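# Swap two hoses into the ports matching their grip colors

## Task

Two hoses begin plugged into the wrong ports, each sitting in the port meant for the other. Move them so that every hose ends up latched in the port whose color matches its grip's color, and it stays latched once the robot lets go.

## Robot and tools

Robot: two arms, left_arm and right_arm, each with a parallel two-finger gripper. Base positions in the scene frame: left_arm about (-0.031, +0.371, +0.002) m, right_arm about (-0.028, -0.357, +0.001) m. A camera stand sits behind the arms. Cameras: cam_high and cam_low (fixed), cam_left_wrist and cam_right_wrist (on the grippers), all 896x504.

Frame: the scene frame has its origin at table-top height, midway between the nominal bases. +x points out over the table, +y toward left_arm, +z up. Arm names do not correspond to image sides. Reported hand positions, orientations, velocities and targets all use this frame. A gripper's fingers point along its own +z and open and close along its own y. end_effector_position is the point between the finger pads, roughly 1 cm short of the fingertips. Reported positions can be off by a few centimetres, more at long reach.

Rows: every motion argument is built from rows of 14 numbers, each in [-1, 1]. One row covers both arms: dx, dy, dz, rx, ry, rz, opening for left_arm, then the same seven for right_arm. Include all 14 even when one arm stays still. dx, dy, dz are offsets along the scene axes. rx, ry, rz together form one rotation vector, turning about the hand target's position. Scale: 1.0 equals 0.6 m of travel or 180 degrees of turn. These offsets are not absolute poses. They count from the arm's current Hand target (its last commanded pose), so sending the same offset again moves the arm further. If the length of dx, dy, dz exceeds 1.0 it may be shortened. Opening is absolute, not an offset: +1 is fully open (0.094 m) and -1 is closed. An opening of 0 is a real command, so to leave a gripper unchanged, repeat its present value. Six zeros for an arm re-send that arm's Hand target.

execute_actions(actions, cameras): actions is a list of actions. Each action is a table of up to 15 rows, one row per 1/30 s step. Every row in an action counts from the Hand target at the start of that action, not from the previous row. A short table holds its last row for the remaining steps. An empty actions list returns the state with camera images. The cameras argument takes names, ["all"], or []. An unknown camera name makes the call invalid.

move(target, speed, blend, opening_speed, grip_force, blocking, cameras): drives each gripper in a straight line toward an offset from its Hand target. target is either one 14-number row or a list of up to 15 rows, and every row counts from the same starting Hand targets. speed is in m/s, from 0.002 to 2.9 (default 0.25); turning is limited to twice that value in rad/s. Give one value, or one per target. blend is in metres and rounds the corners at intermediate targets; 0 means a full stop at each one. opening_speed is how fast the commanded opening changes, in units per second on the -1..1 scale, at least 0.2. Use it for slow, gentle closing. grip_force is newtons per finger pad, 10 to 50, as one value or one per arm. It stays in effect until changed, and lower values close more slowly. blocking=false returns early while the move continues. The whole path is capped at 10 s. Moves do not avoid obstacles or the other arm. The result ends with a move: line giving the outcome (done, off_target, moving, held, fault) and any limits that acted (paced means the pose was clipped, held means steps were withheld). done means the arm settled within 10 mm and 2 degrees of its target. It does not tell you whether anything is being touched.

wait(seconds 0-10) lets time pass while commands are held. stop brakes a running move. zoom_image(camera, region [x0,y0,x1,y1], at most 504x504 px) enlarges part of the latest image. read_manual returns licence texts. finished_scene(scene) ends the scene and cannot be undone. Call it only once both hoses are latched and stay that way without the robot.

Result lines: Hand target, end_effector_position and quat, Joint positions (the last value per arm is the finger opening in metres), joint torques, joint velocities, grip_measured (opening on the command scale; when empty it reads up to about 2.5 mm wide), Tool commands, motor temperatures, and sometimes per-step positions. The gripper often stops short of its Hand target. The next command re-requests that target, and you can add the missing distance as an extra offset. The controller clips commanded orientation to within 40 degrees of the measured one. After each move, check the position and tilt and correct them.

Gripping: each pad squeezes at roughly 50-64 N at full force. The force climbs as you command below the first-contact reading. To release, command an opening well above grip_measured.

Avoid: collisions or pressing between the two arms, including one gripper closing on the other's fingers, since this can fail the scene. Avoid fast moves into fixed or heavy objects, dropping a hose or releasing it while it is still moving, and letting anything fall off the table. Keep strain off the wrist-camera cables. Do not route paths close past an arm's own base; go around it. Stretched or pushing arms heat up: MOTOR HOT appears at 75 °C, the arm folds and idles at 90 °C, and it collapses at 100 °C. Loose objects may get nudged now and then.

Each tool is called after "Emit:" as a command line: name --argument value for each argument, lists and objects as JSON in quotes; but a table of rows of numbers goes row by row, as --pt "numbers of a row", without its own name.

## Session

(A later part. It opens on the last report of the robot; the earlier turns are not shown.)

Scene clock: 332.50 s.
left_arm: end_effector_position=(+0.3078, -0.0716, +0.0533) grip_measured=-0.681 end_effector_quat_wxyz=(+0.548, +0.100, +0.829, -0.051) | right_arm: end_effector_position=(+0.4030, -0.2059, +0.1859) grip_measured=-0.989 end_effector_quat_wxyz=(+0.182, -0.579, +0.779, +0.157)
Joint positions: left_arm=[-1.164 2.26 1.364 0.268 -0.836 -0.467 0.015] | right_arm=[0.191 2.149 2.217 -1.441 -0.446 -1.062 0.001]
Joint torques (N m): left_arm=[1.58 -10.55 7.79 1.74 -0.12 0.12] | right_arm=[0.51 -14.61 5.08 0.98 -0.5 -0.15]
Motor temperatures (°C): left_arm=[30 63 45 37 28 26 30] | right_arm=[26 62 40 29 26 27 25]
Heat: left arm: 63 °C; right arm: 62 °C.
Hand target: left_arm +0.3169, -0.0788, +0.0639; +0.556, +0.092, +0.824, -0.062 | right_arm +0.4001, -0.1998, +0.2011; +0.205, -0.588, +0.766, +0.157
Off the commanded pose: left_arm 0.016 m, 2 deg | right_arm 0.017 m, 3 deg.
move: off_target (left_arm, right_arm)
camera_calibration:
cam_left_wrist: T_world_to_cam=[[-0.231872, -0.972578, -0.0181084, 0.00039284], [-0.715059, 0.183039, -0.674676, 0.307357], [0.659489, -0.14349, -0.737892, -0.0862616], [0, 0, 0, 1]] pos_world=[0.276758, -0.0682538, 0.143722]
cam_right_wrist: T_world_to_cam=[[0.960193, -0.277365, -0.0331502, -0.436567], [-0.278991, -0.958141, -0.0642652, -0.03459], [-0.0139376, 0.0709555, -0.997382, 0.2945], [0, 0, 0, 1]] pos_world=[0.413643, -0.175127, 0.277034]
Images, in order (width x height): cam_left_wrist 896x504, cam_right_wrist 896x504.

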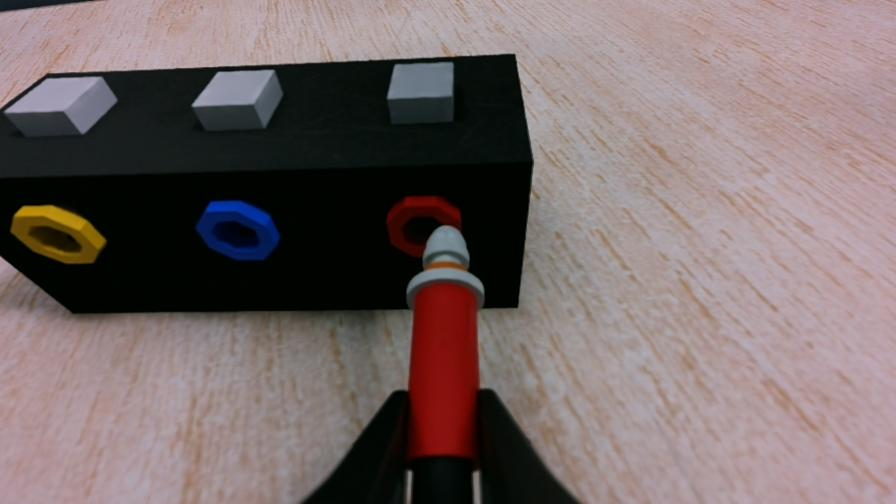

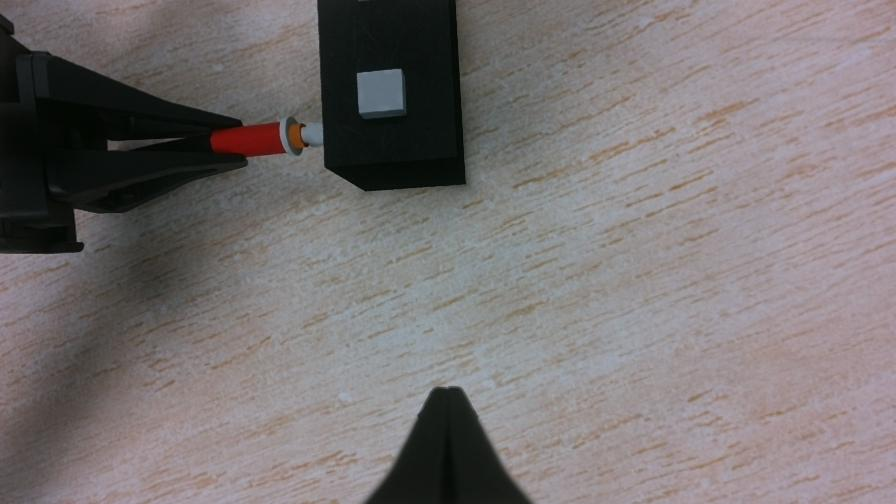

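Emit:
move --pt "0.0 0.012 0.001 0 0 0 -0.85 -0.1 -0.1 0 0 0 0 -1" --pt "0.0155 0.0078 0.001 0 0 0 -0.85 -0.1 -0.1 0 0 0 0 -1" --speed 0.1 --cameras '["cam_left_wrist","cam_right_wrist"]'

Scene clock: 342.47 s.
left_arm: end_effector_position=(+0.3080, -0.0725, +0.0510) grip_measured=-0.681 end_effector_quat_wxyz=(+0.543, +0.112, +0.831, -0.050) | right_arm: end_effector_position=(+0.3408, -0.2618, +0.1908) grip_measured=-0.989 end_effector_quat_wxyz=(+0.182, -0.583, +0.775, +0.159)
Joint positions: left_arm=[-1.16 2.26 1.364 0.262 -0.816 -0.449 0.015] | right_arm=[0.062 1.859 1.818 -1.399 -0.472 -1.216 0.001]
Joint torques (N m): left_arm=[3.43 -10.85 7.24 1.95 -0.14 0.13] | right_arm=[-0.53 -11.74 5.09 0.84 -0.53 -0.17]
Motor temperatures (°C): left_arm=[30 66 45 38 28 26 30] | right_arm=[26 64 40 29 26 27 25]
Heat: left arm: 66 °C; right arm: 64 °C.
Hand target: left_arm +0.3261, -0.0741, +0.0645; +0.555, +0.092, +0.824, -0.062 | right_arm +0.3401, -0.2598, +0.2011; +0.205, -0.588, +0.766, +0.157
Off the commanded pose: left_arm 0.023 m, 3 deg | right_arm 0.011 m, 3 deg.
move: off_target (left_arm, right_arm)
camera_calibration:
cam_left_wrist: T_world_to_cam=[[-0.250418, -0.967621, -0.0316215, 0.00629605], [-0.717546, 0.207428, -0.664907, 0.308122], [0.649938, -0.143815, -0.746256, -0.084892], [0, 0, 0, 1]] pos_world=[0.277843, -0.0700297, 0.14172]
cam_right_wrist: T_world_to_cam=[[0.963378, -0.266101, -0.0330604, -0.390375], [-0.26779, -0.961112, -0.0674727, -0.109119], [-0.0138202, 0.073855, -0.997173, 0.303156], [0, 0, 0, 1]] pos_world=[0.351047, -0.231145, 0.282031]
Images, in order (width x height): cam_left_wrist 896x504, cam_right_wrist 896x504.

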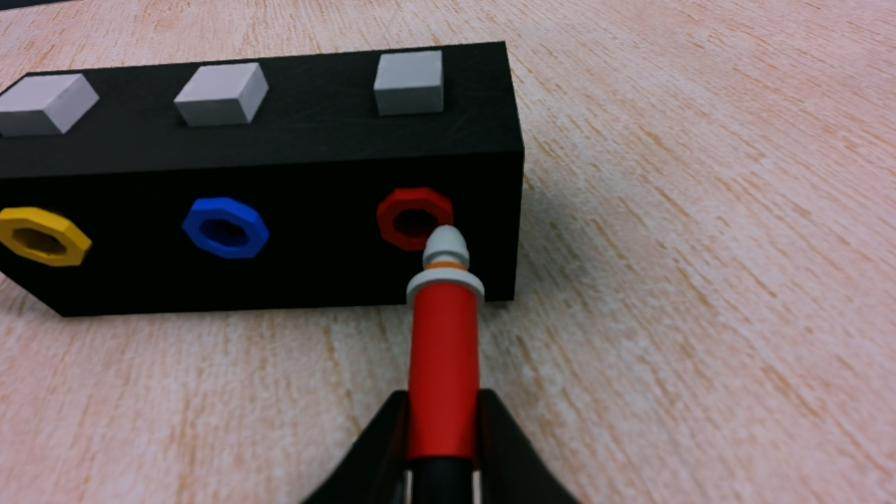

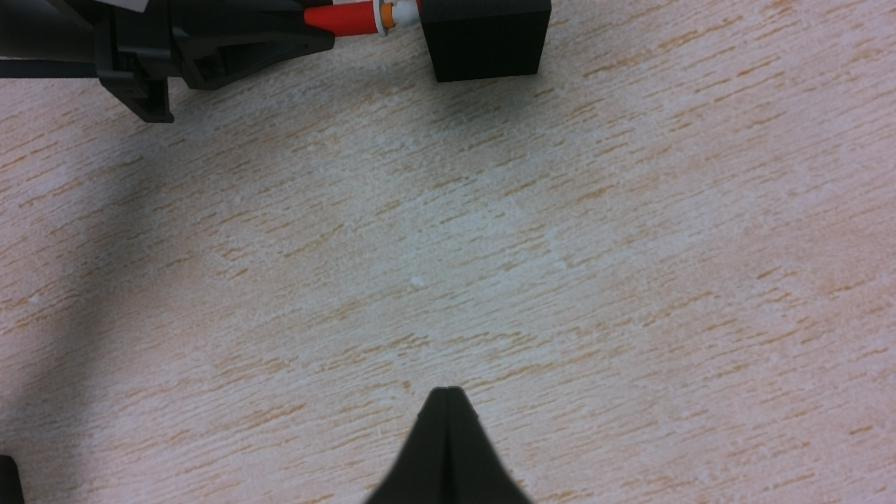

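Emit:
move --target '[-0.026,0.0058,0.001,0,0,0,-0.85,-0.1,-0.07,0,0,0,0,-1]' --speed 0.1 --cameras '["cam_left_wrist"]'

Scene clock: 348.10 s.
left_arm: end_effector_position=(+0.3078, -0.0717, +0.0502) grip_measured=-0.681 end_effector_quat_wxyz=(+0.543, +0.112, +0.831, -0.050) | right_arm: end_effector_position=(+0.2880, -0.3046, +0.1955) grip_measured=-0.989 end_effector_quat_wxyz=(+0.197, -0.587, +0.771, +0.148)
Joint positions: left_arm=[-1.16 2.26 1.358 0.268 -0.817 -0.449 0.015] | right_arm=[-0.076 1.643 1.577 -1.408 -0.489 -1.371 0.001]
Joint torques (N m): left_arm=[0.73 -12.94 4.41 1.86 -0.38 -0.1] | right_arm=[-0.65 -9.14 5.05 0.37 -0.57 -0.17]
Motor temperatures (°C): left_arm=[30 68 44 38 28 26 30] | right_arm=[26 62 40 29 26 27 25]
Heat: left arm: 68 °C; right arm: 62 °C.
Hand target: left_arm +0.3106, -0.0706, +0.0651; +0.556, +0.092, +0.824, -0.062 | right_arm +0.2800, -0.3018, +0.2011; +0.205, -0.588, +0.766, +0.157
Off the commanded pose: left_arm 0.015 m, 3 deg | right_arm 0.010 m, 2 deg.
move: off_target (left_arm)
camera_calibration:
cam_left_wrist: T_world_to_cam=[[-0.24966, -0.96782, -0.0315217, 0.00670657], [-0.716963, 0.206633, -0.665783, 0.307045], [0.650871, -0.14362, -0.74548, -0.0854701], [0, 0, 0, 1]] pos_world=[0.277445, -0.0692302, 0.140921]
Images, in order (width x height): cam_left_wrist 896x504.

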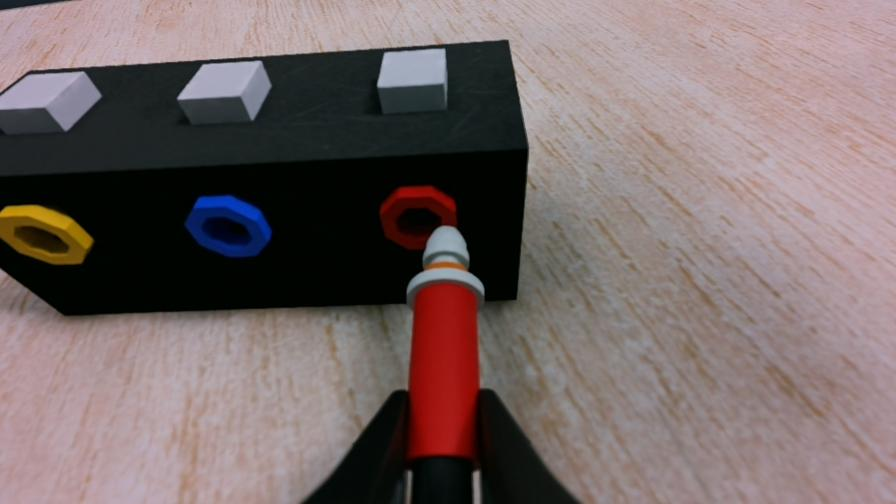

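Emit:
move --pt "-0.073 0.018 -0.001 0 0 0 -0.85 0 0 0 0 0 0 -1" --pt "0.008 -0.002 -0.001 0 0 0 -0.85 0 0 0 0 0 0 -1" --speed 0.1 --cameras '["cam_left_wrist"]'

Scene clock: 353.70 s.
left_arm: end_effector_position=(+0.3080, -0.0630, +0.0530) grip_measured=-0.681 end_effector_quat_wxyz=(+0.547, +0.099, +0.830, -0.048) | right_arm: end_effector_position=(+0.2880, -0.3046, +0.1955) grip_measured=-0.989 end_effector_quat_wxyz=(+0.197, -0.587, +0.771, +0.148)
Joint positions: left_arm=[-1.156 2.239 1.328 0.278 -0.833 -0.465 0.015] | right_arm=[-0.076 1.643 1.577 -1.408 -0.489 -1.372 0.001]
Joint torques (N m): left_arm=[1.18 -10.51 7.56 1.79 -0.15 0.11] | right_arm=[-0.62 -9.14 5.03 0.36 -0.57 -0.16]
Motor temperatures (°C): left_arm=[30 70 44 38 28 26 30] | right_arm=[26 60 39 29 26 27 25]
Heat: left arm: 70 °C; right arm: 60 °C.
Hand target: left_arm +0.3154, -0.0719, +0.0646; +0.556, +0.092, +0.824, -0.062 | right_arm +0.2800, -0.3018, +0.2011; +0.205, -0.588, +0.766, +0.157
Off the commanded pose: left_arm 0.016 m, 2 deg | right_arm 0.010 m, 2 deg.
move: off_target (left_arm)
camera_calibration:
cam_left_wrist: T_world_to_cam=[[-0.227531, -0.973507, -0.0226818, 0.00754908], [-0.71757, 0.183368, -0.671915, 0.306304], [0.658273, -0.136606, -0.740281, -0.0843737], [0, 0, 0, 1]] pos_world=[0.277053, -0.0603432, 0.143521]
Images, in order (width x height): cam_left_wrist 896x504.

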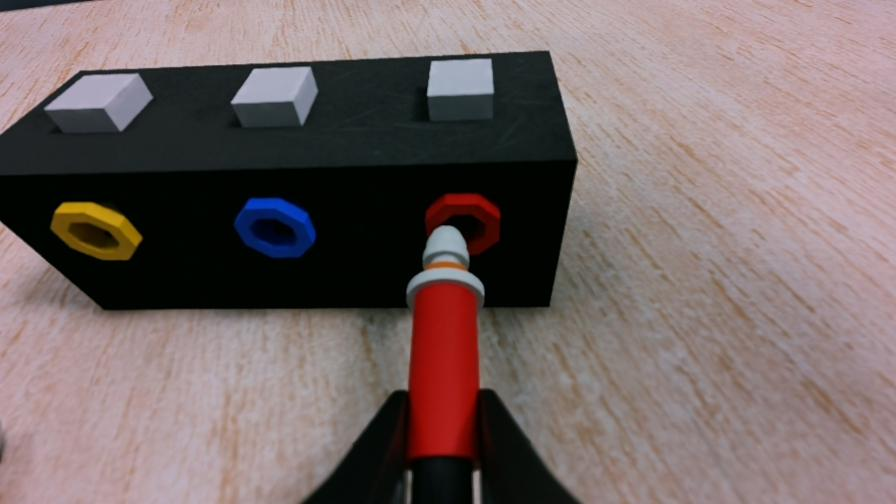

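Emit:
move --pt "-0.082 0.0143 0.0015 0 0 -0.0045 -0.85 0 0 0 0 0 0 -1" --pt "0.0537 -0.019 0.0015 0 0 -0.0045 -0.85 0 0 0 0 0 0 -1" --speed 0.09 --cameras '["cam_left_wrist"]'

Scene clock: 362.63 s.
left_arm: end_effector_position=(+0.3203, -0.0688, +0.0517) grip_measured=-0.681 end_effector_quat_wxyz=(+0.542, +0.117, +0.832, -0.028) | right_arm: end_effector_position=(+0.2880, -0.3046, +0.1955) grip_measured=-0.989 end_effector_quat_wxyz=(+0.197, -0.587, +0.771, +0.148)
Joint positions: left_arm=[-1.138 2.275 1.405 0.222 -0.824 -0.419 0.015] | right_arm=[-0.076 1.643 1.577 -1.408 -0.489 -1.372 0.001]
Joint torques (N m): left_arm=[4.71 -9.32 9.52 2.28 0.42 0.23] | right_arm=[-0.64 -9.14 5.05 0.37 -0.56 -0.17]
Motor temperatures (°C): left_arm=[30 69 45 38 28 26 30] | right_arm=[26 57 39 28 26 27 25]
Heat: left arm: 69 °C; right arm: 57 °C.
Hand target: left_arm +0.3476, -0.0833, +0.0655; +0.555, +0.098, +0.823, -0.066 | right_arm +0.2800, -0.3018, +0.2011; +0.205, -0.588, +0.766, +0.157
Off the commanded pose: left_arm 0.034 m, 5 deg | right_arm 0.010 m, 2 deg.
move: off_target (left_arm)
camera_calibration:
cam_left_wrist: T_world_to_cam=[[-0.235337, -0.969107, -0.0738108, 0.010257], [-0.718446, 0.224607, -0.658321, 0.31787], [0.654562, -0.101898, -0.74911, -0.0902295], [0, 0, 0, 1]] pos_world=[0.289847, -0.0706501, 0.142426]
Images, in order (width x height): cam_left_wrist 896x504.

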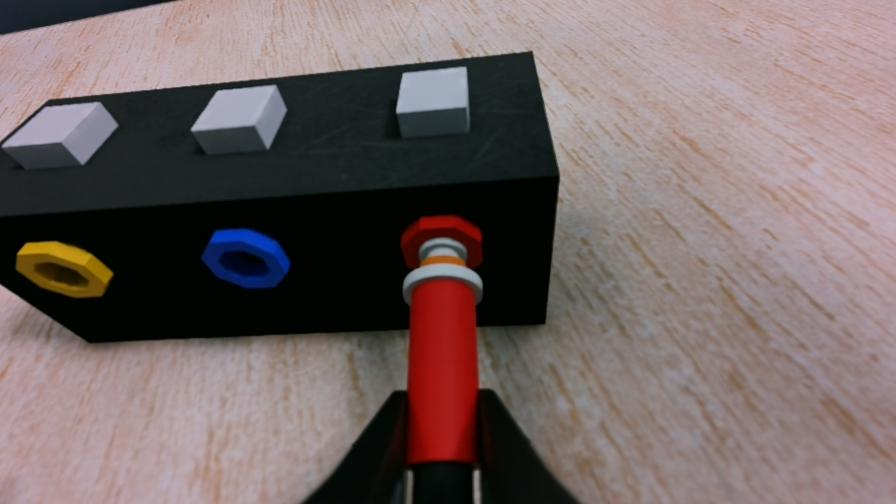

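Emit:
move --target '[0.045,-0.004,0.003,0,0,0,-0.85,0,0,0,0,0,0,-1]' --speed 0.1 --cameras '["cam_left_wrist"]'

Scene clock: 365.53 s.
left_arm: end_effector_position=(+0.3248, -0.0694, +0.0491) grip_measured=-0.681 end_effector_quat_wxyz=(+0.534, +0.135, +0.834, -0.008) | right_arm: end_effector_position=(+0.2880, -0.3046, +0.1955) grip_measured=-0.989 end_effector_quat_wxyz=(+0.197, -0.587, +0.771, +0.148)
Joint positions: left_arm=[-1.13 2.291 1.447 0.164 -0.82 -0.389 0.015] | right_arm=[-0.076 1.643 1.577 -1.408 -0.489 -1.372 0.001]
Joint torques (N m): left_arm=[8.4 -8.94 10.55 2.71 0.77 0.28] | right_arm=[-0.65 -9.16 5.03 0.36 -0.57 -0.16]
Motor temperatures (°C): left_arm=[30 68 45 39 28 26 30] | right_arm=[26 57 39 28 26 27 25]
Heat: left arm: 68 °C; right arm: 57 °C.
Hand target: left_arm +0.3745, -0.0858, +0.0672; +0.555, +0.098, +0.823, -0.066 | right_arm +0.2800, -0.3018, +0.2011; +0.205, -0.588, +0.766, +0.157
Off the commanded pose: left_arm 0.055 m, 8 deg | right_arm 0.010 m, 2 deg.
move: off_target (left_arm)
camera_calibration:
cam_left_wrist: T_world_to_cam=[[-0.24417, -0.961764, -0.12406, 0.0162871], [-0.723622, 0.265871, -0.636933, 0.32292], [0.645564, -0.0657472, -0.760871, -0.0891941], [0, 0, 0, 1]] pos_world=[0.295229, -0.076055, 0.139834]
Images, in order (width x height): cam_left_wrist 896x504.

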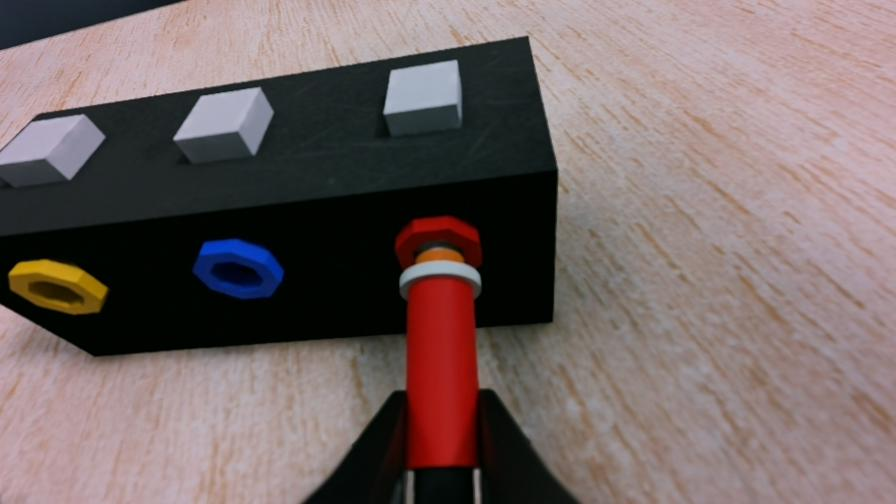

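Emit:
move --target '[0.055,0.0,0.006,0,0,0,-0.85,0,0,0,0,0,0,-1]' --speed 0.1 --cameras '["cam_left_wrist"]'

Scene clock: 369.97 s.
left_arm: end_effector_position=(+0.3268, -0.0673, +0.0463) grip_measured=-0.681 end_effector_quat_wxyz=(+0.515, +0.162, +0.842, +0.012) | right_arm: end_effector_position=(+0.2880, -0.3046, +0.1955) grip_measured=-0.989 end_effector_quat_wxyz=(+0.197, -0.587, +0.771, +0.148)
Joint positions: left_arm=[-1.12 2.291 1.481 0.075 -0.796 -0.359 0.015] | right_arm=[-0.076 1.643 1.577 -1.408 -0.489 -1.372 0.001]
Joint torques (N m): left_arm=[12.74 -8.4 11.47 3.31 0.91 0.39] | right_arm=[-0.65 -9.14 5.04 0.36 -0.57 -0.17]
Motor temperatures (°C): left_arm=[31 67 47 40 28 26 30] | right_arm=[26 56 39 28 26 27 25]
Heat: left arm: 67 °C; right arm: 56 °C.
Hand target: left_arm +0.4076, -0.0856, +0.0707; +0.555, +0.098, +0.823, -0.066 | right_arm +0.2800, -0.3018, +0.2011; +0.205, -0.588, +0.766, +0.157
Off the commanded pose: left_arm 0.086 m, 13 deg | right_arm 0.010 m, 2 deg.
move: off_target (left_arm)
camera_calibration:
cam_left_wrist: T_world_to_cam=[[-0.269752, -0.946001, -0.179764, 0.0304855], [-0.738046, 0.323025, -0.592404, 0.328497], [0.618484, -0.0271283, -0.785329, -0.0798844], [0, 0, 0, 1]] pos_world=[0.300077, -0.0794407, 0.137348]
Images, in order (width x height): cam_left_wrist 896x504.

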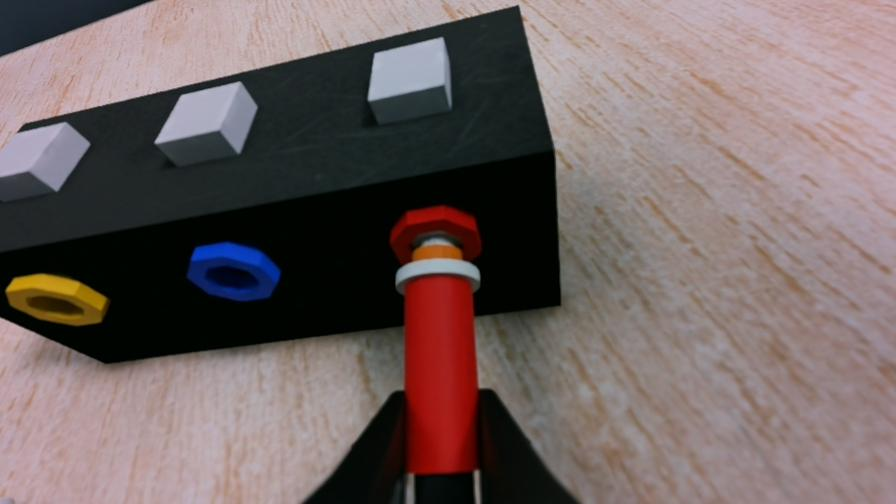

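Emit:
move --pt "-0.1293 0.0177 -0.012 0 0 0 -0.85 0 0 0 0 0 0 -1" --pt "-0.1293 0.0177 -0.012 0 0 0 -0.1 0 0 0 0 0 0 -1" --pt "-0.204 0.026 -0.008 0 0 0 -0.1 0 0 0 0 0 0 -1" --pt "-0.1373 0.0092 -0.0075 0 0 0 -0.1 0 0 0 0 0 0 -1" --speed 0.12 --cameras '["cam_left_wrist"]'

Scene clock: 386.67 s.
left_arm: end_effector_position=(+0.3225, -0.0714, +0.0583) grip_measured=-0.102 end_effector_quat_wxyz=(+0.551, +0.097, +0.827, -0.056) | right_arm: end_effector_position=(+0.2880, -0.3046, +0.1955) grip_measured=-0.989 end_effector_quat_wxyz=(+0.197, -0.587, +0.771, +0.148)
Joint positions: left_arm=[-1.133 2.266 1.386 0.284 -0.81 -0.441 0.042] | right_arm=[-0.076 1.643 1.577 -1.408 -0.489 -1.372 0.001]
Joint torques (N m): left_arm=[0.4 -10.76 7.35 1.7 -0.11 0.1] | right_arm=[-0.64 -9.14 5.03 0.36 -0.57 -0.16]
Motor temperatures (°C): left_arm=[33 64 49 43 28 26 30] | right_arm=[26 53 39 28 26 27 25]
Heat: left arm: 64 °C; right arm: 53 °C.
Hand target: left_arm +0.3252, -0.0801, +0.0662; +0.555, +0.098, +0.823, -0.066 | right_arm +0.2800, -0.3018, +0.2011; +0.205, -0.588, +0.766, +0.157
Off the commanded pose: left_arm 0.012 m, 1 deg | right_arm 0.010 m, 2 deg.
move: off_target (left_arm); target 2's new opening was sent with left_arm's hand 0.019 m and 5 deg from that target
camera_calibration:
cam_left_wrist: T_world_to_cam=[[-0.232854, -0.97248, -0.00787158, 0.00379005], [-0.711676, 0.175911, -0.680127, 0.319869], [0.662795, -0.152768, -0.733052, -0.0942078], [0, 0, 0, 1]] pos_world=[0.290966, -0.0669748, 0.148522]
Images, in order (width x height): cam_left_wrist 896x504.

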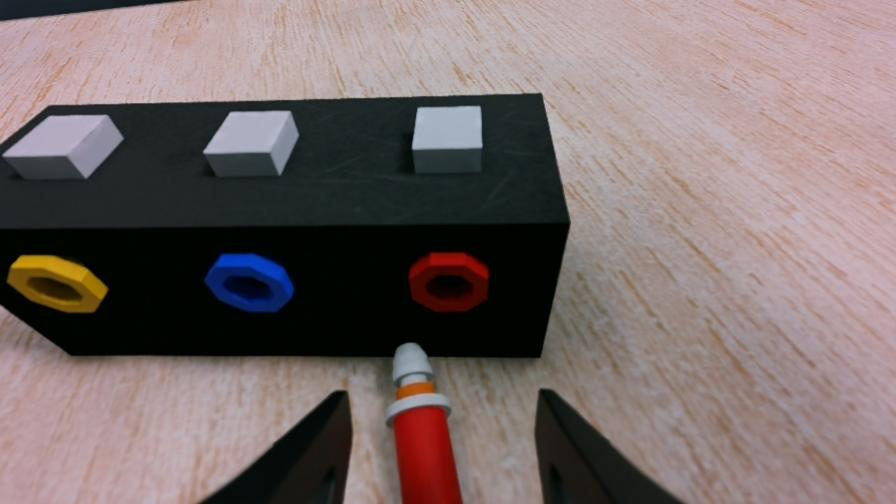

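Emit:
move --pt "-0.0837 0.001 0.0147 0 0 0.0722 0.0 0 0 0 0 0 0 -1" --pt "0.003 0.001 -0.0437 0 0 0.0722 0.0 0 0 0 0 0 0 -1" --speed 0.15 --cameras '["cam_left_wrist"]'

Scene clock: 401.63 s.
left_arm: end_effector_position=(+0.3239, -0.0679, +0.0304) grip_measured=-0.002 end_effector_quat_wxyz=(+0.553, +0.009, +0.833, +0.015) | right_arm: end_effector_position=(+0.2880, -0.3046, +0.1955) grip_measured=-0.989 end_effector_quat_wxyz=(+0.197, -0.587, +0.771, +0.148)
Joint positions: left_arm=[-1.169 2.429 1.62 -0.019 -1.016 -0.708 0.047] | right_arm=[-0.076 1.643 1.577 -1.408 -0.489 -1.372 0.001]
Joint torques (N m): left_arm=[0.27 -11.78 7.56 1.54 -0.25 0.11] | right_arm=[-0.64 -9.14 5.05 0.37 -0.57 -0.16]
Motor temperatures (°C): left_arm=[32 68 48 40 28 26 29] | right_arm=[26 51 39 28 27 27 25]
Heat: left arm: 68 °C; right arm: 51 °C.
Hand target: left_arm +0.3270, -0.0795, +0.0401; +0.559, +0.004, +0.829, -0.003 | right_arm +0.2800, -0.3018, +0.2011; +0.205, -0.588, +0.766, +0.157
Off the commanded pose: left_arm 0.015 m, 2 deg | right_arm 0.010 m, 2 deg.
move: off_target (left_arm)
camera_calibration:
cam_left_wrist: T_world_to_cam=[[-0.00879445, -0.999551, -0.0286598, -0.0664226], [-0.733231, 0.0259339, -0.679485, 0.29799], [0.679923, 0.0150385, -0.73313, -0.109192], [0, 0, 0, 1]] pos_world=[0.292153, -0.0724787, 0.120525]
Images, in order (width x height): cam_left_wrist 896x504.

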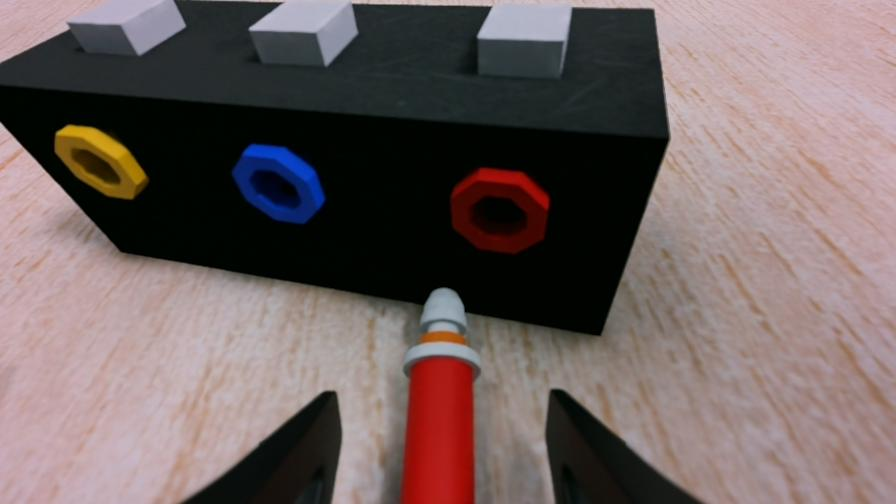

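Emit:
move --pt "-0.05 0.0 0.0 0 0 0 0.0 0 0 0 0 0 0 -1" --pt "-0.0133 0.0 -0.021 0 0 0 0.0 0 0 0 0 0 0 -1" --pt "-0.0133 0.0 -0.021 0 0 0 -0.9 0 0 0 0 0 0 -1" --pt "-0.0617 0.0075 0.1 0 0 0 -0.9 0 0 0 0 0 0 -1" --pt "-0.1117 0.025 0.0435 0 0 -0.0722 -0.9 0 0 0 0 0 0 -1" --pt "-0.0677 0.0148 0.0435 0 0 -0.0722 -0.9 0 0 0 0 0 0 -1" --speed 0.18 --cameras '["cam_left_wrist","cam_high"]'

Scene clock: 412.90 s.
left_arm: end_effector_position=(+0.2815, -0.0583, +0.0483) grip_measured=-0.682 end_effector_quat_wxyz=(+0.544, +0.107, +0.831, -0.044) | right_arm: end_effector_position=(+0.2880, -0.3046, +0.1955) grip_measured=-0.989 end_effector_quat_wxyz=(+0.197, -0.587, +0.771, +0.148)
Joint positions: left_arm=[-1.207 2.203 1.259 0.268 -0.867 -0.501 0.015] | right_arm=[-0.076 1.643 1.577 -1.408 -0.489 -1.372 0.001]
Joint torques (N m): left_arm=[0.59 -11.15 7.34 1.79 -0.15 0.13] | right_arm=[-0.64 -9.13 5.07 0.37 -0.57 -0.16]
Motor temperatures (°C): left_arm=[32 73 48 40 28 26 29] | right_arm=[26 51 39 27 27 27 25]
Heat: left arm: 73 °C; right arm: 51 °C.
Hand target: left_arm +0.2864, -0.0706, +0.0662; +0.555, +0.098, +0.823, -0.066 | right_arm +0.2800, -0.3018, +0.2011; +0.205, -0.588, +0.766, +0.157
Off the commanded pose: left_arm 0.022 m, 3 deg | right_arm 0.010 m, 2 deg.
move: off_target (left_arm)
camera_calibration:
cam_left_wrist: T_world_to_cam=[[-0.236608, -0.970912, -0.0367001, 0.00943339], [-0.719131, 0.2004, -0.66535, 0.284398], [0.653351, -0.131035, -0.745629, -0.0677942], [0, 0, 0, 1]] pos_world=[0.251045, -0.0567178, 0.139021]
Images, in order (width x height): cam_high 896x504, cam_left_wrist 896x504.

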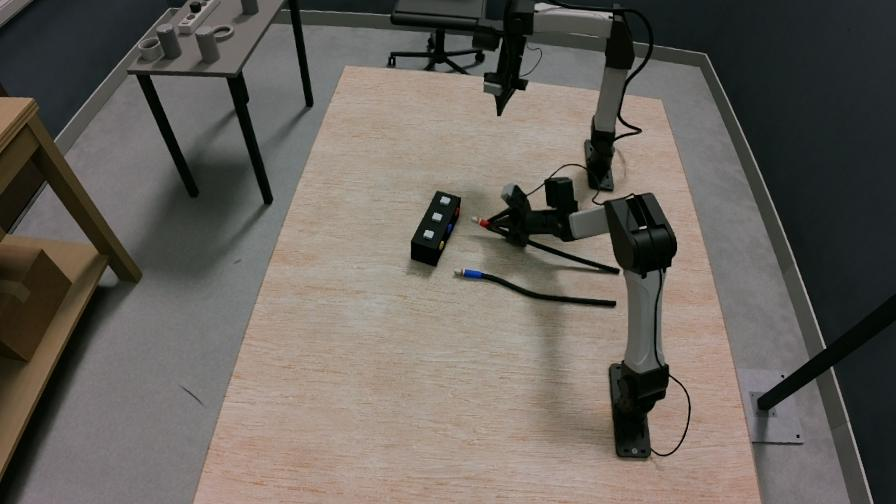

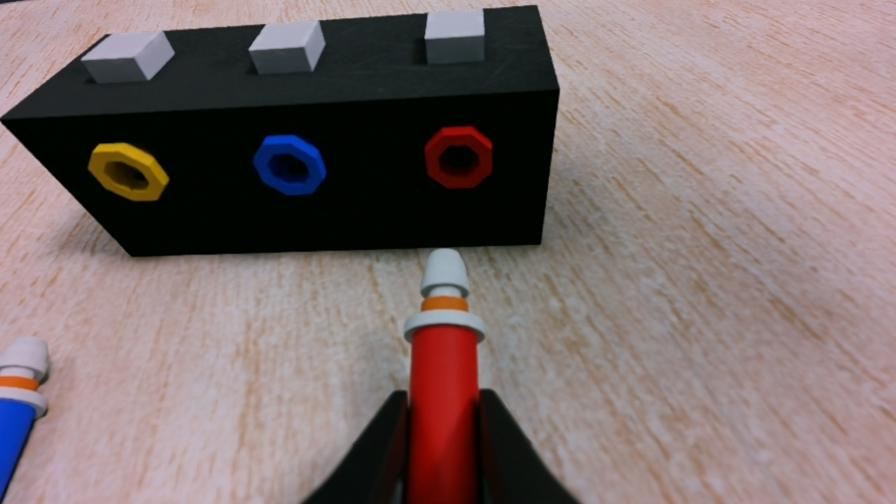

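Emit:
move --target '[0.0538,-0.0203,0.0113,0,0,0,-0.9,0,0,0,0,0,0,-1]' --speed 0.1 --cameras '["cam_left_wrist"]'

Scene clock: 422.13 s.
left_arm: end_effector_position=(+0.3129, -0.0745, +0.0620) grip_measured=-0.682 end_effector_quat_wxyz=(+0.548, +0.102, +0.828, -0.055) | right_arm: end_effector_position=(+0.2880, -0.3046, +0.1955) grip_measured=-0.989 end_effector_quat_wxyz=(+0.197, -0.587, +0.771, +0.148)
Joint positions: left_arm=[-1.154 2.251 1.385 0.252 -0.821 -0.454 0.015] | right_arm=[-0.076 1.643 1.577 -1.408 -0.489 -1.372 0.001]
Joint torques (N m): left_arm=[0.92 -10.78 7.83 1.71 -0.12 0.12] | right_arm=[-0.64 -9.13 5.04 0.37 -0.57 -0.16]
Motor temperatures (°C): left_arm=[31 73 47 40 28 26 29] | right_arm=[26 50 39 27 27 27 25]
Heat: left arm: 73 °C; right arm: 50 °C.
Hand target: left_arm +0.3187, -0.0828, +0.0729; +0.555, +0.098, +0.823, -0.066 | right_arm +0.2800, -0.3018, +0.2011; +0.205, -0.588, +0.766, +0.157
Off the commanded pose: left_arm 0.015 m, 2 deg | right_arm 0.010 m, 2 deg.
move: off_target (left_arm)
camera_calibration:
cam_left_wrist: T_world_to_cam=[[-0.239333, -0.970842, -0.0136067, 0.00109706], [-0.713264, 0.185308, -0.675956, 0.316989], [0.658768, -0.152073, -0.736817, -0.0840965], [0, 0, 0, 1]] pos_world=[0.281759, -0.0704643, 0.152322]
Images, in order (width x height): cam_left_wrist 896x504.

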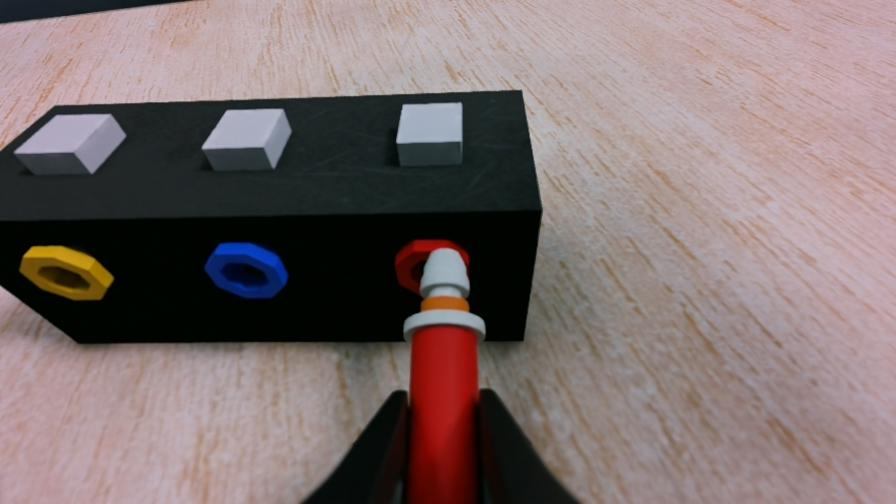

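Emit:
move --pt "-0.0453 0.0167 -0.0128 0 0 0 -0.95 0 0 0 0 0 0 -1" --pt "0.008 0.0035 -0.0128 0 0 0 -0.95 0 0 0 0 0 0 -1" --pt "0.0923 -0.025 -0.0053 0 0 0 -0.95 0 0 0 0 0 0 -1" --speed 0.1 --cameras '["cam_left_wrist"]'

Scene clock: 431.00 s.
left_arm: end_effector_position=(+0.3318, -0.0722, +0.0534) grip_measured=-0.682 end_effector_quat_wxyz=(+0.532, +0.128, +0.837, +0.004) | right_arm: end_effector_position=(+0.2880, -0.3046, +0.1955) grip_measured=-0.989 end_effector_quat_wxyz=(+0.197, -0.587, +0.771, +0.148)
Joint positions: left_arm=[-1.125 2.312 1.516 0.091 -0.837 -0.403 0.015] | right_arm=[-0.076 1.643 1.577 -1.408 -0.489 -1.372 0.001]
Joint torques (N m): left_arm=[6.45 -8.59 10.73 2.88 0.81 0.32] | right_arm=[-0.64 -9.14 5.04 0.36 -0.57 -0.16]
Motor temperatures (°C): left_arm=[31 71 48 40 28 26 29] | right_arm=[26 50 39 27 27 27 25]
Heat: left arm: 71 °C; right arm: 50 °C.
Hand target: left_arm +0.3740, -0.0979, +0.0697; +0.555, +0.098, +0.823, -0.066 | right_arm +0.2800, -0.3018, +0.2011; +0.205, -0.588, +0.766, +0.157
Off the commanded pose: left_arm 0.052 m, 9 deg | right_arm 0.010 m, 2 deg.
move: off_target (left_arm)
camera_calibration:
cam_left_wrist: T_world_to_cam=[[-0.220879, -0.965762, -0.136077, 0.00851526], [-0.73213, 0.256365, -0.631081, 0.333286], [0.644359, -0.0397666, -0.763689, -0.0881931], [0, 0, 0, 1]] pos_world=[0.302717, -0.0807261, 0.144137]
Images, in order (width x height): cam_left_wrist 896x504.

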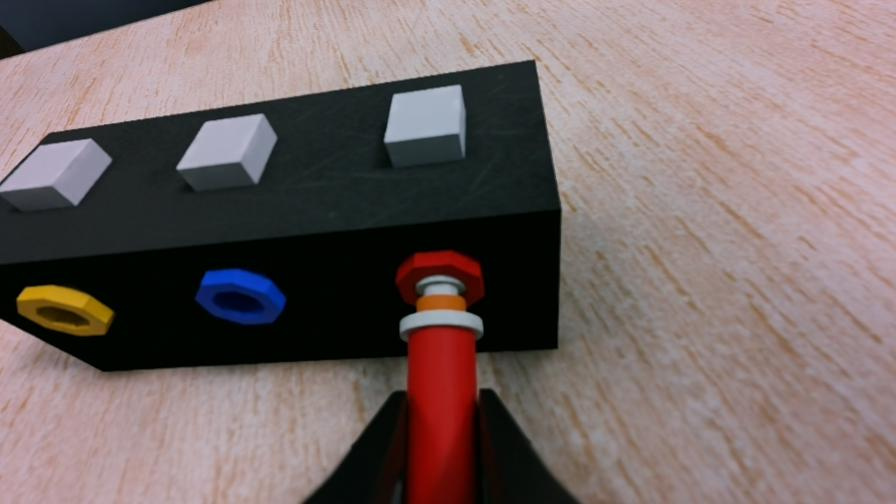

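Emit:
move --target '[0.07,-0.035,0.004,-0.05,-0.011,-0.009,-1,0,0,0,0,0,0,-1]' --speed 0.12 --cameras '["cam_left_wrist"]'

Scene clock: 438.57 s.
left_arm: end_effector_position=(+0.3332, -0.0731, +0.0530) grip_measured=-0.682 end_effector_quat_wxyz=(+0.531, +0.130, +0.837, +0.011) | right_arm: end_effector_position=(+0.2880, -0.3046, +0.1955) grip_measured=-0.989 end_effector_quat_wxyz=(+0.197, -0.587, +0.771, +0.148)
Joint positions: left_arm=[-1.125 2.323 1.536 0.072 -0.844 -0.401 0.015] | right_arm=[-0.076 1.643 1.577 -1.408 -0.489 -1.372 0.001]
Joint torques (N m): left_arm=[11.66 -6.94 12.67 3.96 1.69 0.13] | right_arm=[-0.64 -9.13 5.05 0.36 -0.57 -0.16]
Motor temperatures (°C): left_arm=[32 68 48 44 28 26 30] | right_arm=[26 50 39 27 27 27 25]
Heat: left arm: 68 °C; right arm: 50 °C.
Hand target: left_arm +0.4160, -0.1189, +0.0723; +0.574, +0.067, +0.804, -0.137 | right_arm +0.2800, -0.3018, +0.2011; +0.205, -0.588, +0.766, +0.157
Off the commanded pose: left_arm 0.097 m, 19 deg | right_arm 0.010 m, 2 deg.
move: off_target (left_arm)
camera_calibration:
cam_left_wrist: T_world_to_cam=[[-0.216007, -0.965112, -0.147984, 0.00703308], [-0.732993, 0.260412, -0.628416, 0.334745], [0.645029, -0.0272707, -0.763671, -0.0887285], [0, 0, 0, 1]] pos_world=[0.304117, -0.0828036, 0.14364]
Images, in order (width x height): cam_left_wrist 896x504.

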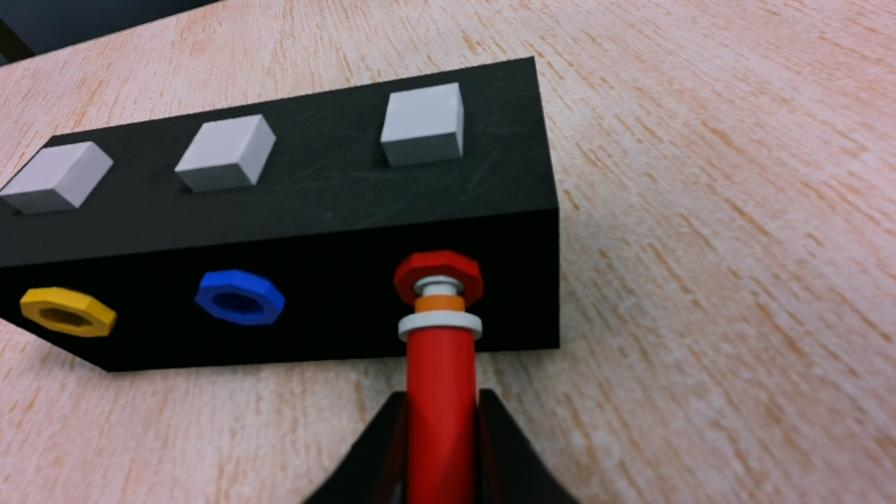

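Emit:
move --pt "-0.034 0.044 0 -0.03 -0.006 -0.005 -1 0 0 0 0 0 0 -1" --pt "-0.034 0.044 0.03 -0.03 -0.006 -0.005 -1 0 0 0 0 0 0 -1" --pt "-0.046 0.0 0.03 -0.03 -0.006 -0.005 -1 0 0 0 0 0 0 -1" --pt "-0.046 -0.004 0 -0.03 -0.006 -0.005 -1 0 0 0 0 0 0 -1" --pt "-0.046 -0.004 -0.03 -0.03 -0.006 -0.005 -1 0 0 0 0 0 0 -1" --pt "-0.034 0.044 -0.03 -0.03 -0.006 -0.005 -1 0 0 0 0 0 0 -1" --pt "-0.03 0.02 0.0 -0.03 -0.006 -0.005 -1 0 0 0 0 0 0 -1" --speed 0.12 --blend 0.005 --cameras '["cam_left_wrist"]'

Scene clock: 450.87 s.
left_arm: end_effector_position=(+0.3330, -0.0733, +0.0522) grip_measured=-0.681 end_effector_quat_wxyz=(+0.560, +0.092, +0.823, -0.026) | right_arm: end_effector_position=(+0.2880, -0.3046, +0.1955) grip_measured=-0.989 end_effector_quat_wxyz=(+0.197, -0.587, +0.771, +0.148)
Joint positions: left_arm=[-1.13 2.328 1.46 0.257 -0.865 -0.425 0.015] | right_arm=[-0.076 1.643 1.577 -1.408 -0.489 -1.372 0.001]
Joint torques (N m): left_arm=[10.93 -9.17 9.63 3.67 2.07 -0.07] | right_arm=[-0.64 -9.14 5.05 0.37 -0.57 -0.17]
Motor temperatures (°C): left_arm=[34 66 53 51 29 26 30] | right_arm=[26 49 39 27 27 27 25]
Heat: left arm: 66 °C; right arm: 49 °C.
Hand target: left_arm +0.3980, -0.1069, +0.0722; +0.583, +0.047, +0.791, -0.178 | right_arm +0.2800, -0.3018, +0.2011; +0.205, -0.588, +0.766, +0.157
Off the commanded pose: left_arm 0.076 m, 19 deg | right_arm 0.010 m, 2 deg.
move: off_target (left_arm)
camera_calibration:
cam_left_wrist: T_world_to_cam=[[-0.190128, -0.980301, -0.0534977, -0.00808597], [-0.701949, 0.173835, -0.690687, 0.320644], [0.686381, -0.0937661, -0.721172, -0.110098], [0, 0, 0, 1]] pos_world=[0.299108, -0.0739893, 0.141633]
Images, in order (width x height): cam_left_wrist 896x504.

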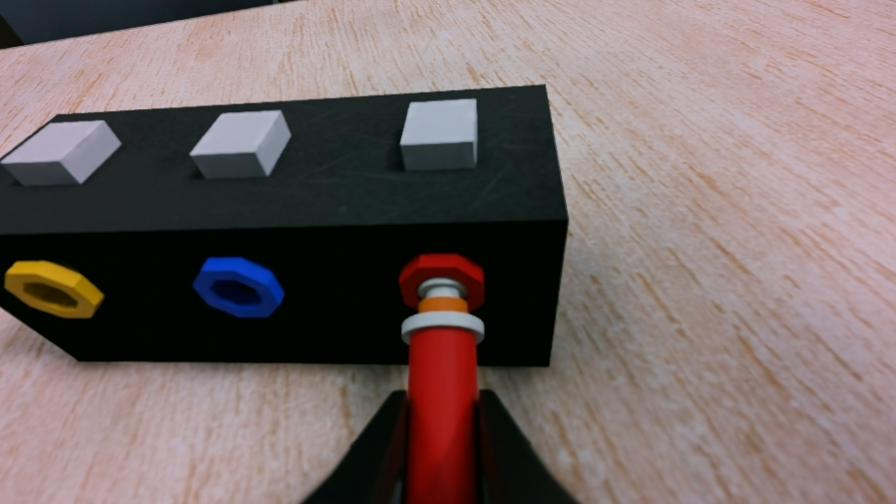

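Emit:
zoom_image --camera "cam_left_wrist" --region '[360, 220, 540, 400]'

Scaled by 2.800.

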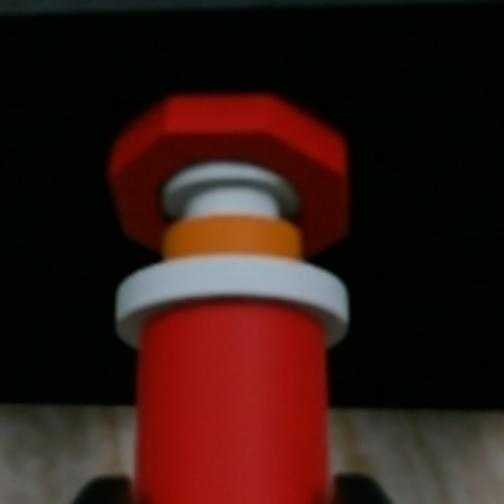

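Emit:
move --pt "-0.08 0.05 -0.007 0.08 0.017 0.0137 -1 0 0 0 0 0 0 -1" --pt "-0.0355 0.0398 -0.003 0.08 0.017 0.0137 -1 0 0 0 0 0 0 -1" --pt "0.0 0.031 0.003 0.06 0.013 0.008 -1 0 0 0 0 0 0 -1" --speed 0.12 --cameras '["cam_left_wrist"]'

Emit:
zoom_image --camera "cam_left_wrist" --region '[360, 220, 540, 400]'

Scene clock: 464.70 s.
left_arm: end_effector_position=(+0.3326, -0.0723, +0.0521) grip_measured=-0.681 end_effector_quat_wxyz=(+0.545, +0.121, +0.829, -0.014) | right_arm: end_effector_position=(+0.2880, -0.3046, +0.1955) grip_measured=-0.989 end_effector_quat_wxyz=(+0.197, -0.587, +0.771, +0.148)
Joint positions: left_arm=[-1.122 2.31 1.466 0.201 -0.831 -0.388 0.015] | right_arm=[-0.076 1.643 1.577 -1.408 -0.489 -1.372 0.001]
Joint torques (N m): left_arm=[11.66 -10.18 10.24 2.9 1.52 0.41] | right_arm=[-0.64 -9.13 5.04 0.36 -0.57 -0.16]
Motor temperatures (°C): left_arm=[35 68 51 51 30 26 30] | right_arm=[26 49 39 27 27 27 25]
Heat: left arm: 68 °C; right arm: 49 °C.
Hand target: left_arm +0.3980, -0.0884, +0.0741; +0.562, +0.089, +0.817, -0.097 | right_arm +0.2800, -0.3018, +0.2011; +0.205, -0.588, +0.766, +0.157
Off the commanded pose: left_arm 0.071 m, 10 deg | right_arm 0.010 m, 2 deg.
move: off_target (left_arm)
camera_calibration:
cam_left_wrist: T_world_to_cam=[[-0.226224, -0.968787, -0.101358, 0.0081299], [-0.713272, 0.23562, -0.660096, 0.326791], [0.663375, -0.0770336, -0.744312, -0.099695], [0, 0, 0, 1]] pos_world=[0.301065, -0.0768022, 0.142333]
Images, in order (width x height): cam_left_wrist 896x504.

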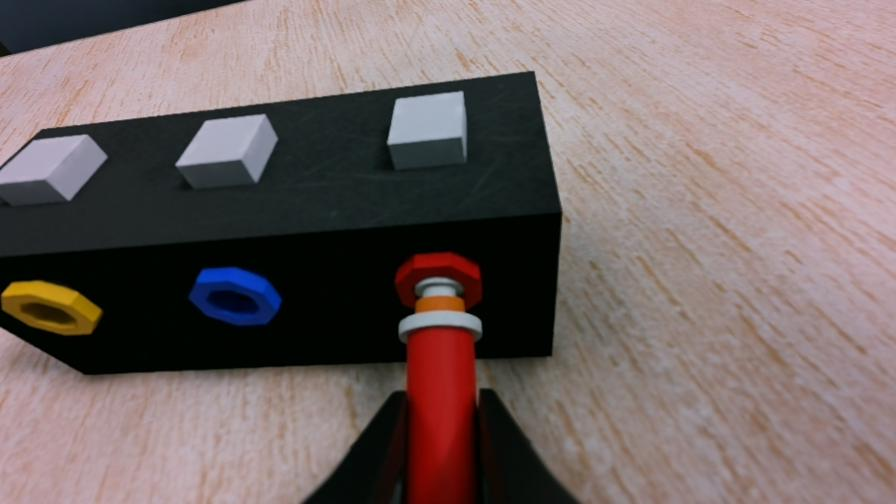

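Scaled by 2.800.

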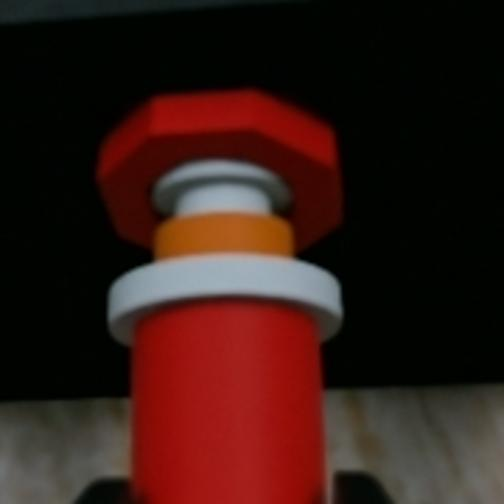

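Emit:
move --pt "-0.04 0.01 0 0 0 0 -1 0.1 0.15 0.0 -0.0537 0.0144 0 -1" --pt "-0.04 0.01 0 0 0 0 -1 0.205 0.363 -0.1 -0.0537 0.0144 0 -1" --speed 0.25 --cameras '["cam_left_wrist","cam_right_wrist"]'

Scene clock: 477.97 s.
left_arm: end_effector_position=(+0.3322, -0.0716, +0.0531) grip_measured=-0.681 end_effector_quat_wxyz=(+0.541, +0.124, +0.831, -0.022) | right_arm: end_effector_position=(+0.4017, -0.0833, +0.1450) grip_measured=-0.989 end_effector_quat_wxyz=(+0.146, -0.602, +0.777, +0.107)
Joint positions: left_arm=[-1.118 2.297 1.452 0.202 -0.809 -0.388 0.015] | right_arm=[0.497 2.352 2.422 -1.386 -0.262 -0.807 0.001]
Joint torques (N m): left_arm=[8.01 -11.26 6.99 2.95 1 0.14] | right_arm=[-0.05 -10.8 8.87 0.74 -0.06 0.06]
Motor temperatures (°C): left_arm=[36 69 50 53 30 26 30] | right_arm=[26 49 39 27 27 27 25]
Heat: left arm: 69 °C; right arm: 49 °C.
Hand target: left_arm +0.3741, -0.0821, +0.0738; +0.562, +0.089, +0.817, -0.096 | right_arm +0.4030, -0.0839, +0.1411; +0.138, -0.600, +0.781, +0.105
Off the commanded pose: left_arm 0.048 m, 10 deg | right_arm 0.004 m, 1 deg.
move: off_target (left_arm)
camera_calibration:
cam_left_wrist: T_world_to_cam=[[-0.239597, -0.966579, -0.0912061, 0.0128707], [-0.717371, 0.239554, -0.654212, 0.328394], [0.654196, -0.0913183, -0.750792, -0.0962773], [0, 0, 0, 1]] pos_world=[0.301648, -0.0750194, 0.143729]
cam_right_wrist: T_world_to_cam=[[0.968615, -0.248382, 0.00952435, -0.409917], [-0.248517, -0.966969, 0.0566527, 0.0494066], [-0.00486176, -0.0572416, -0.998349, 0.230851], [0, 0, 0, 1]] pos_world=[0.410453, -0.0408272, 0.231575]
Images, in order (width x height): cam_left_wrist 896x504, cam_right_wrist 896x504.

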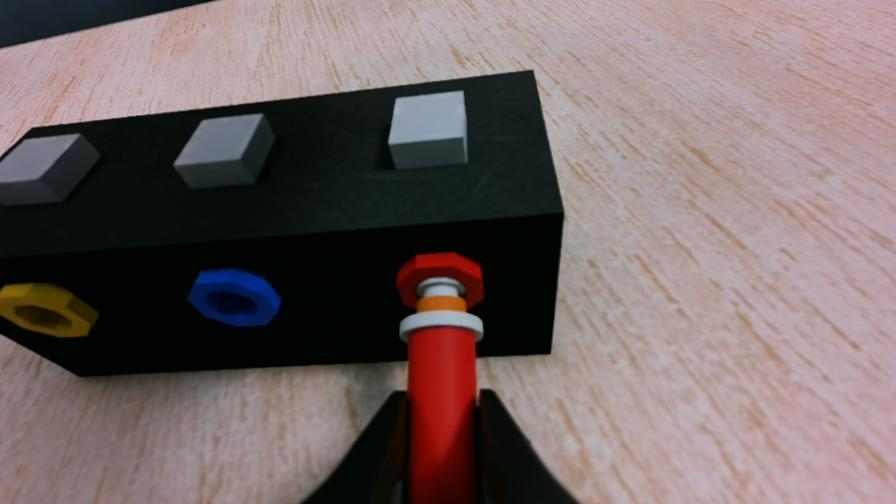

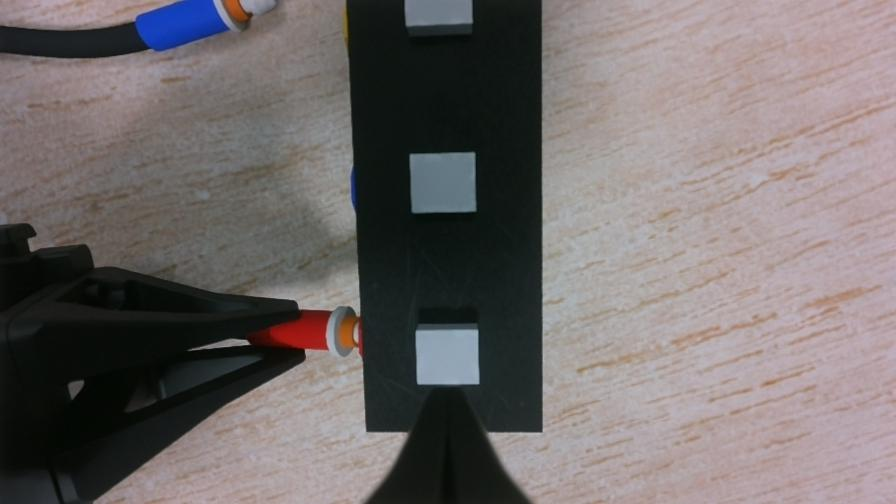

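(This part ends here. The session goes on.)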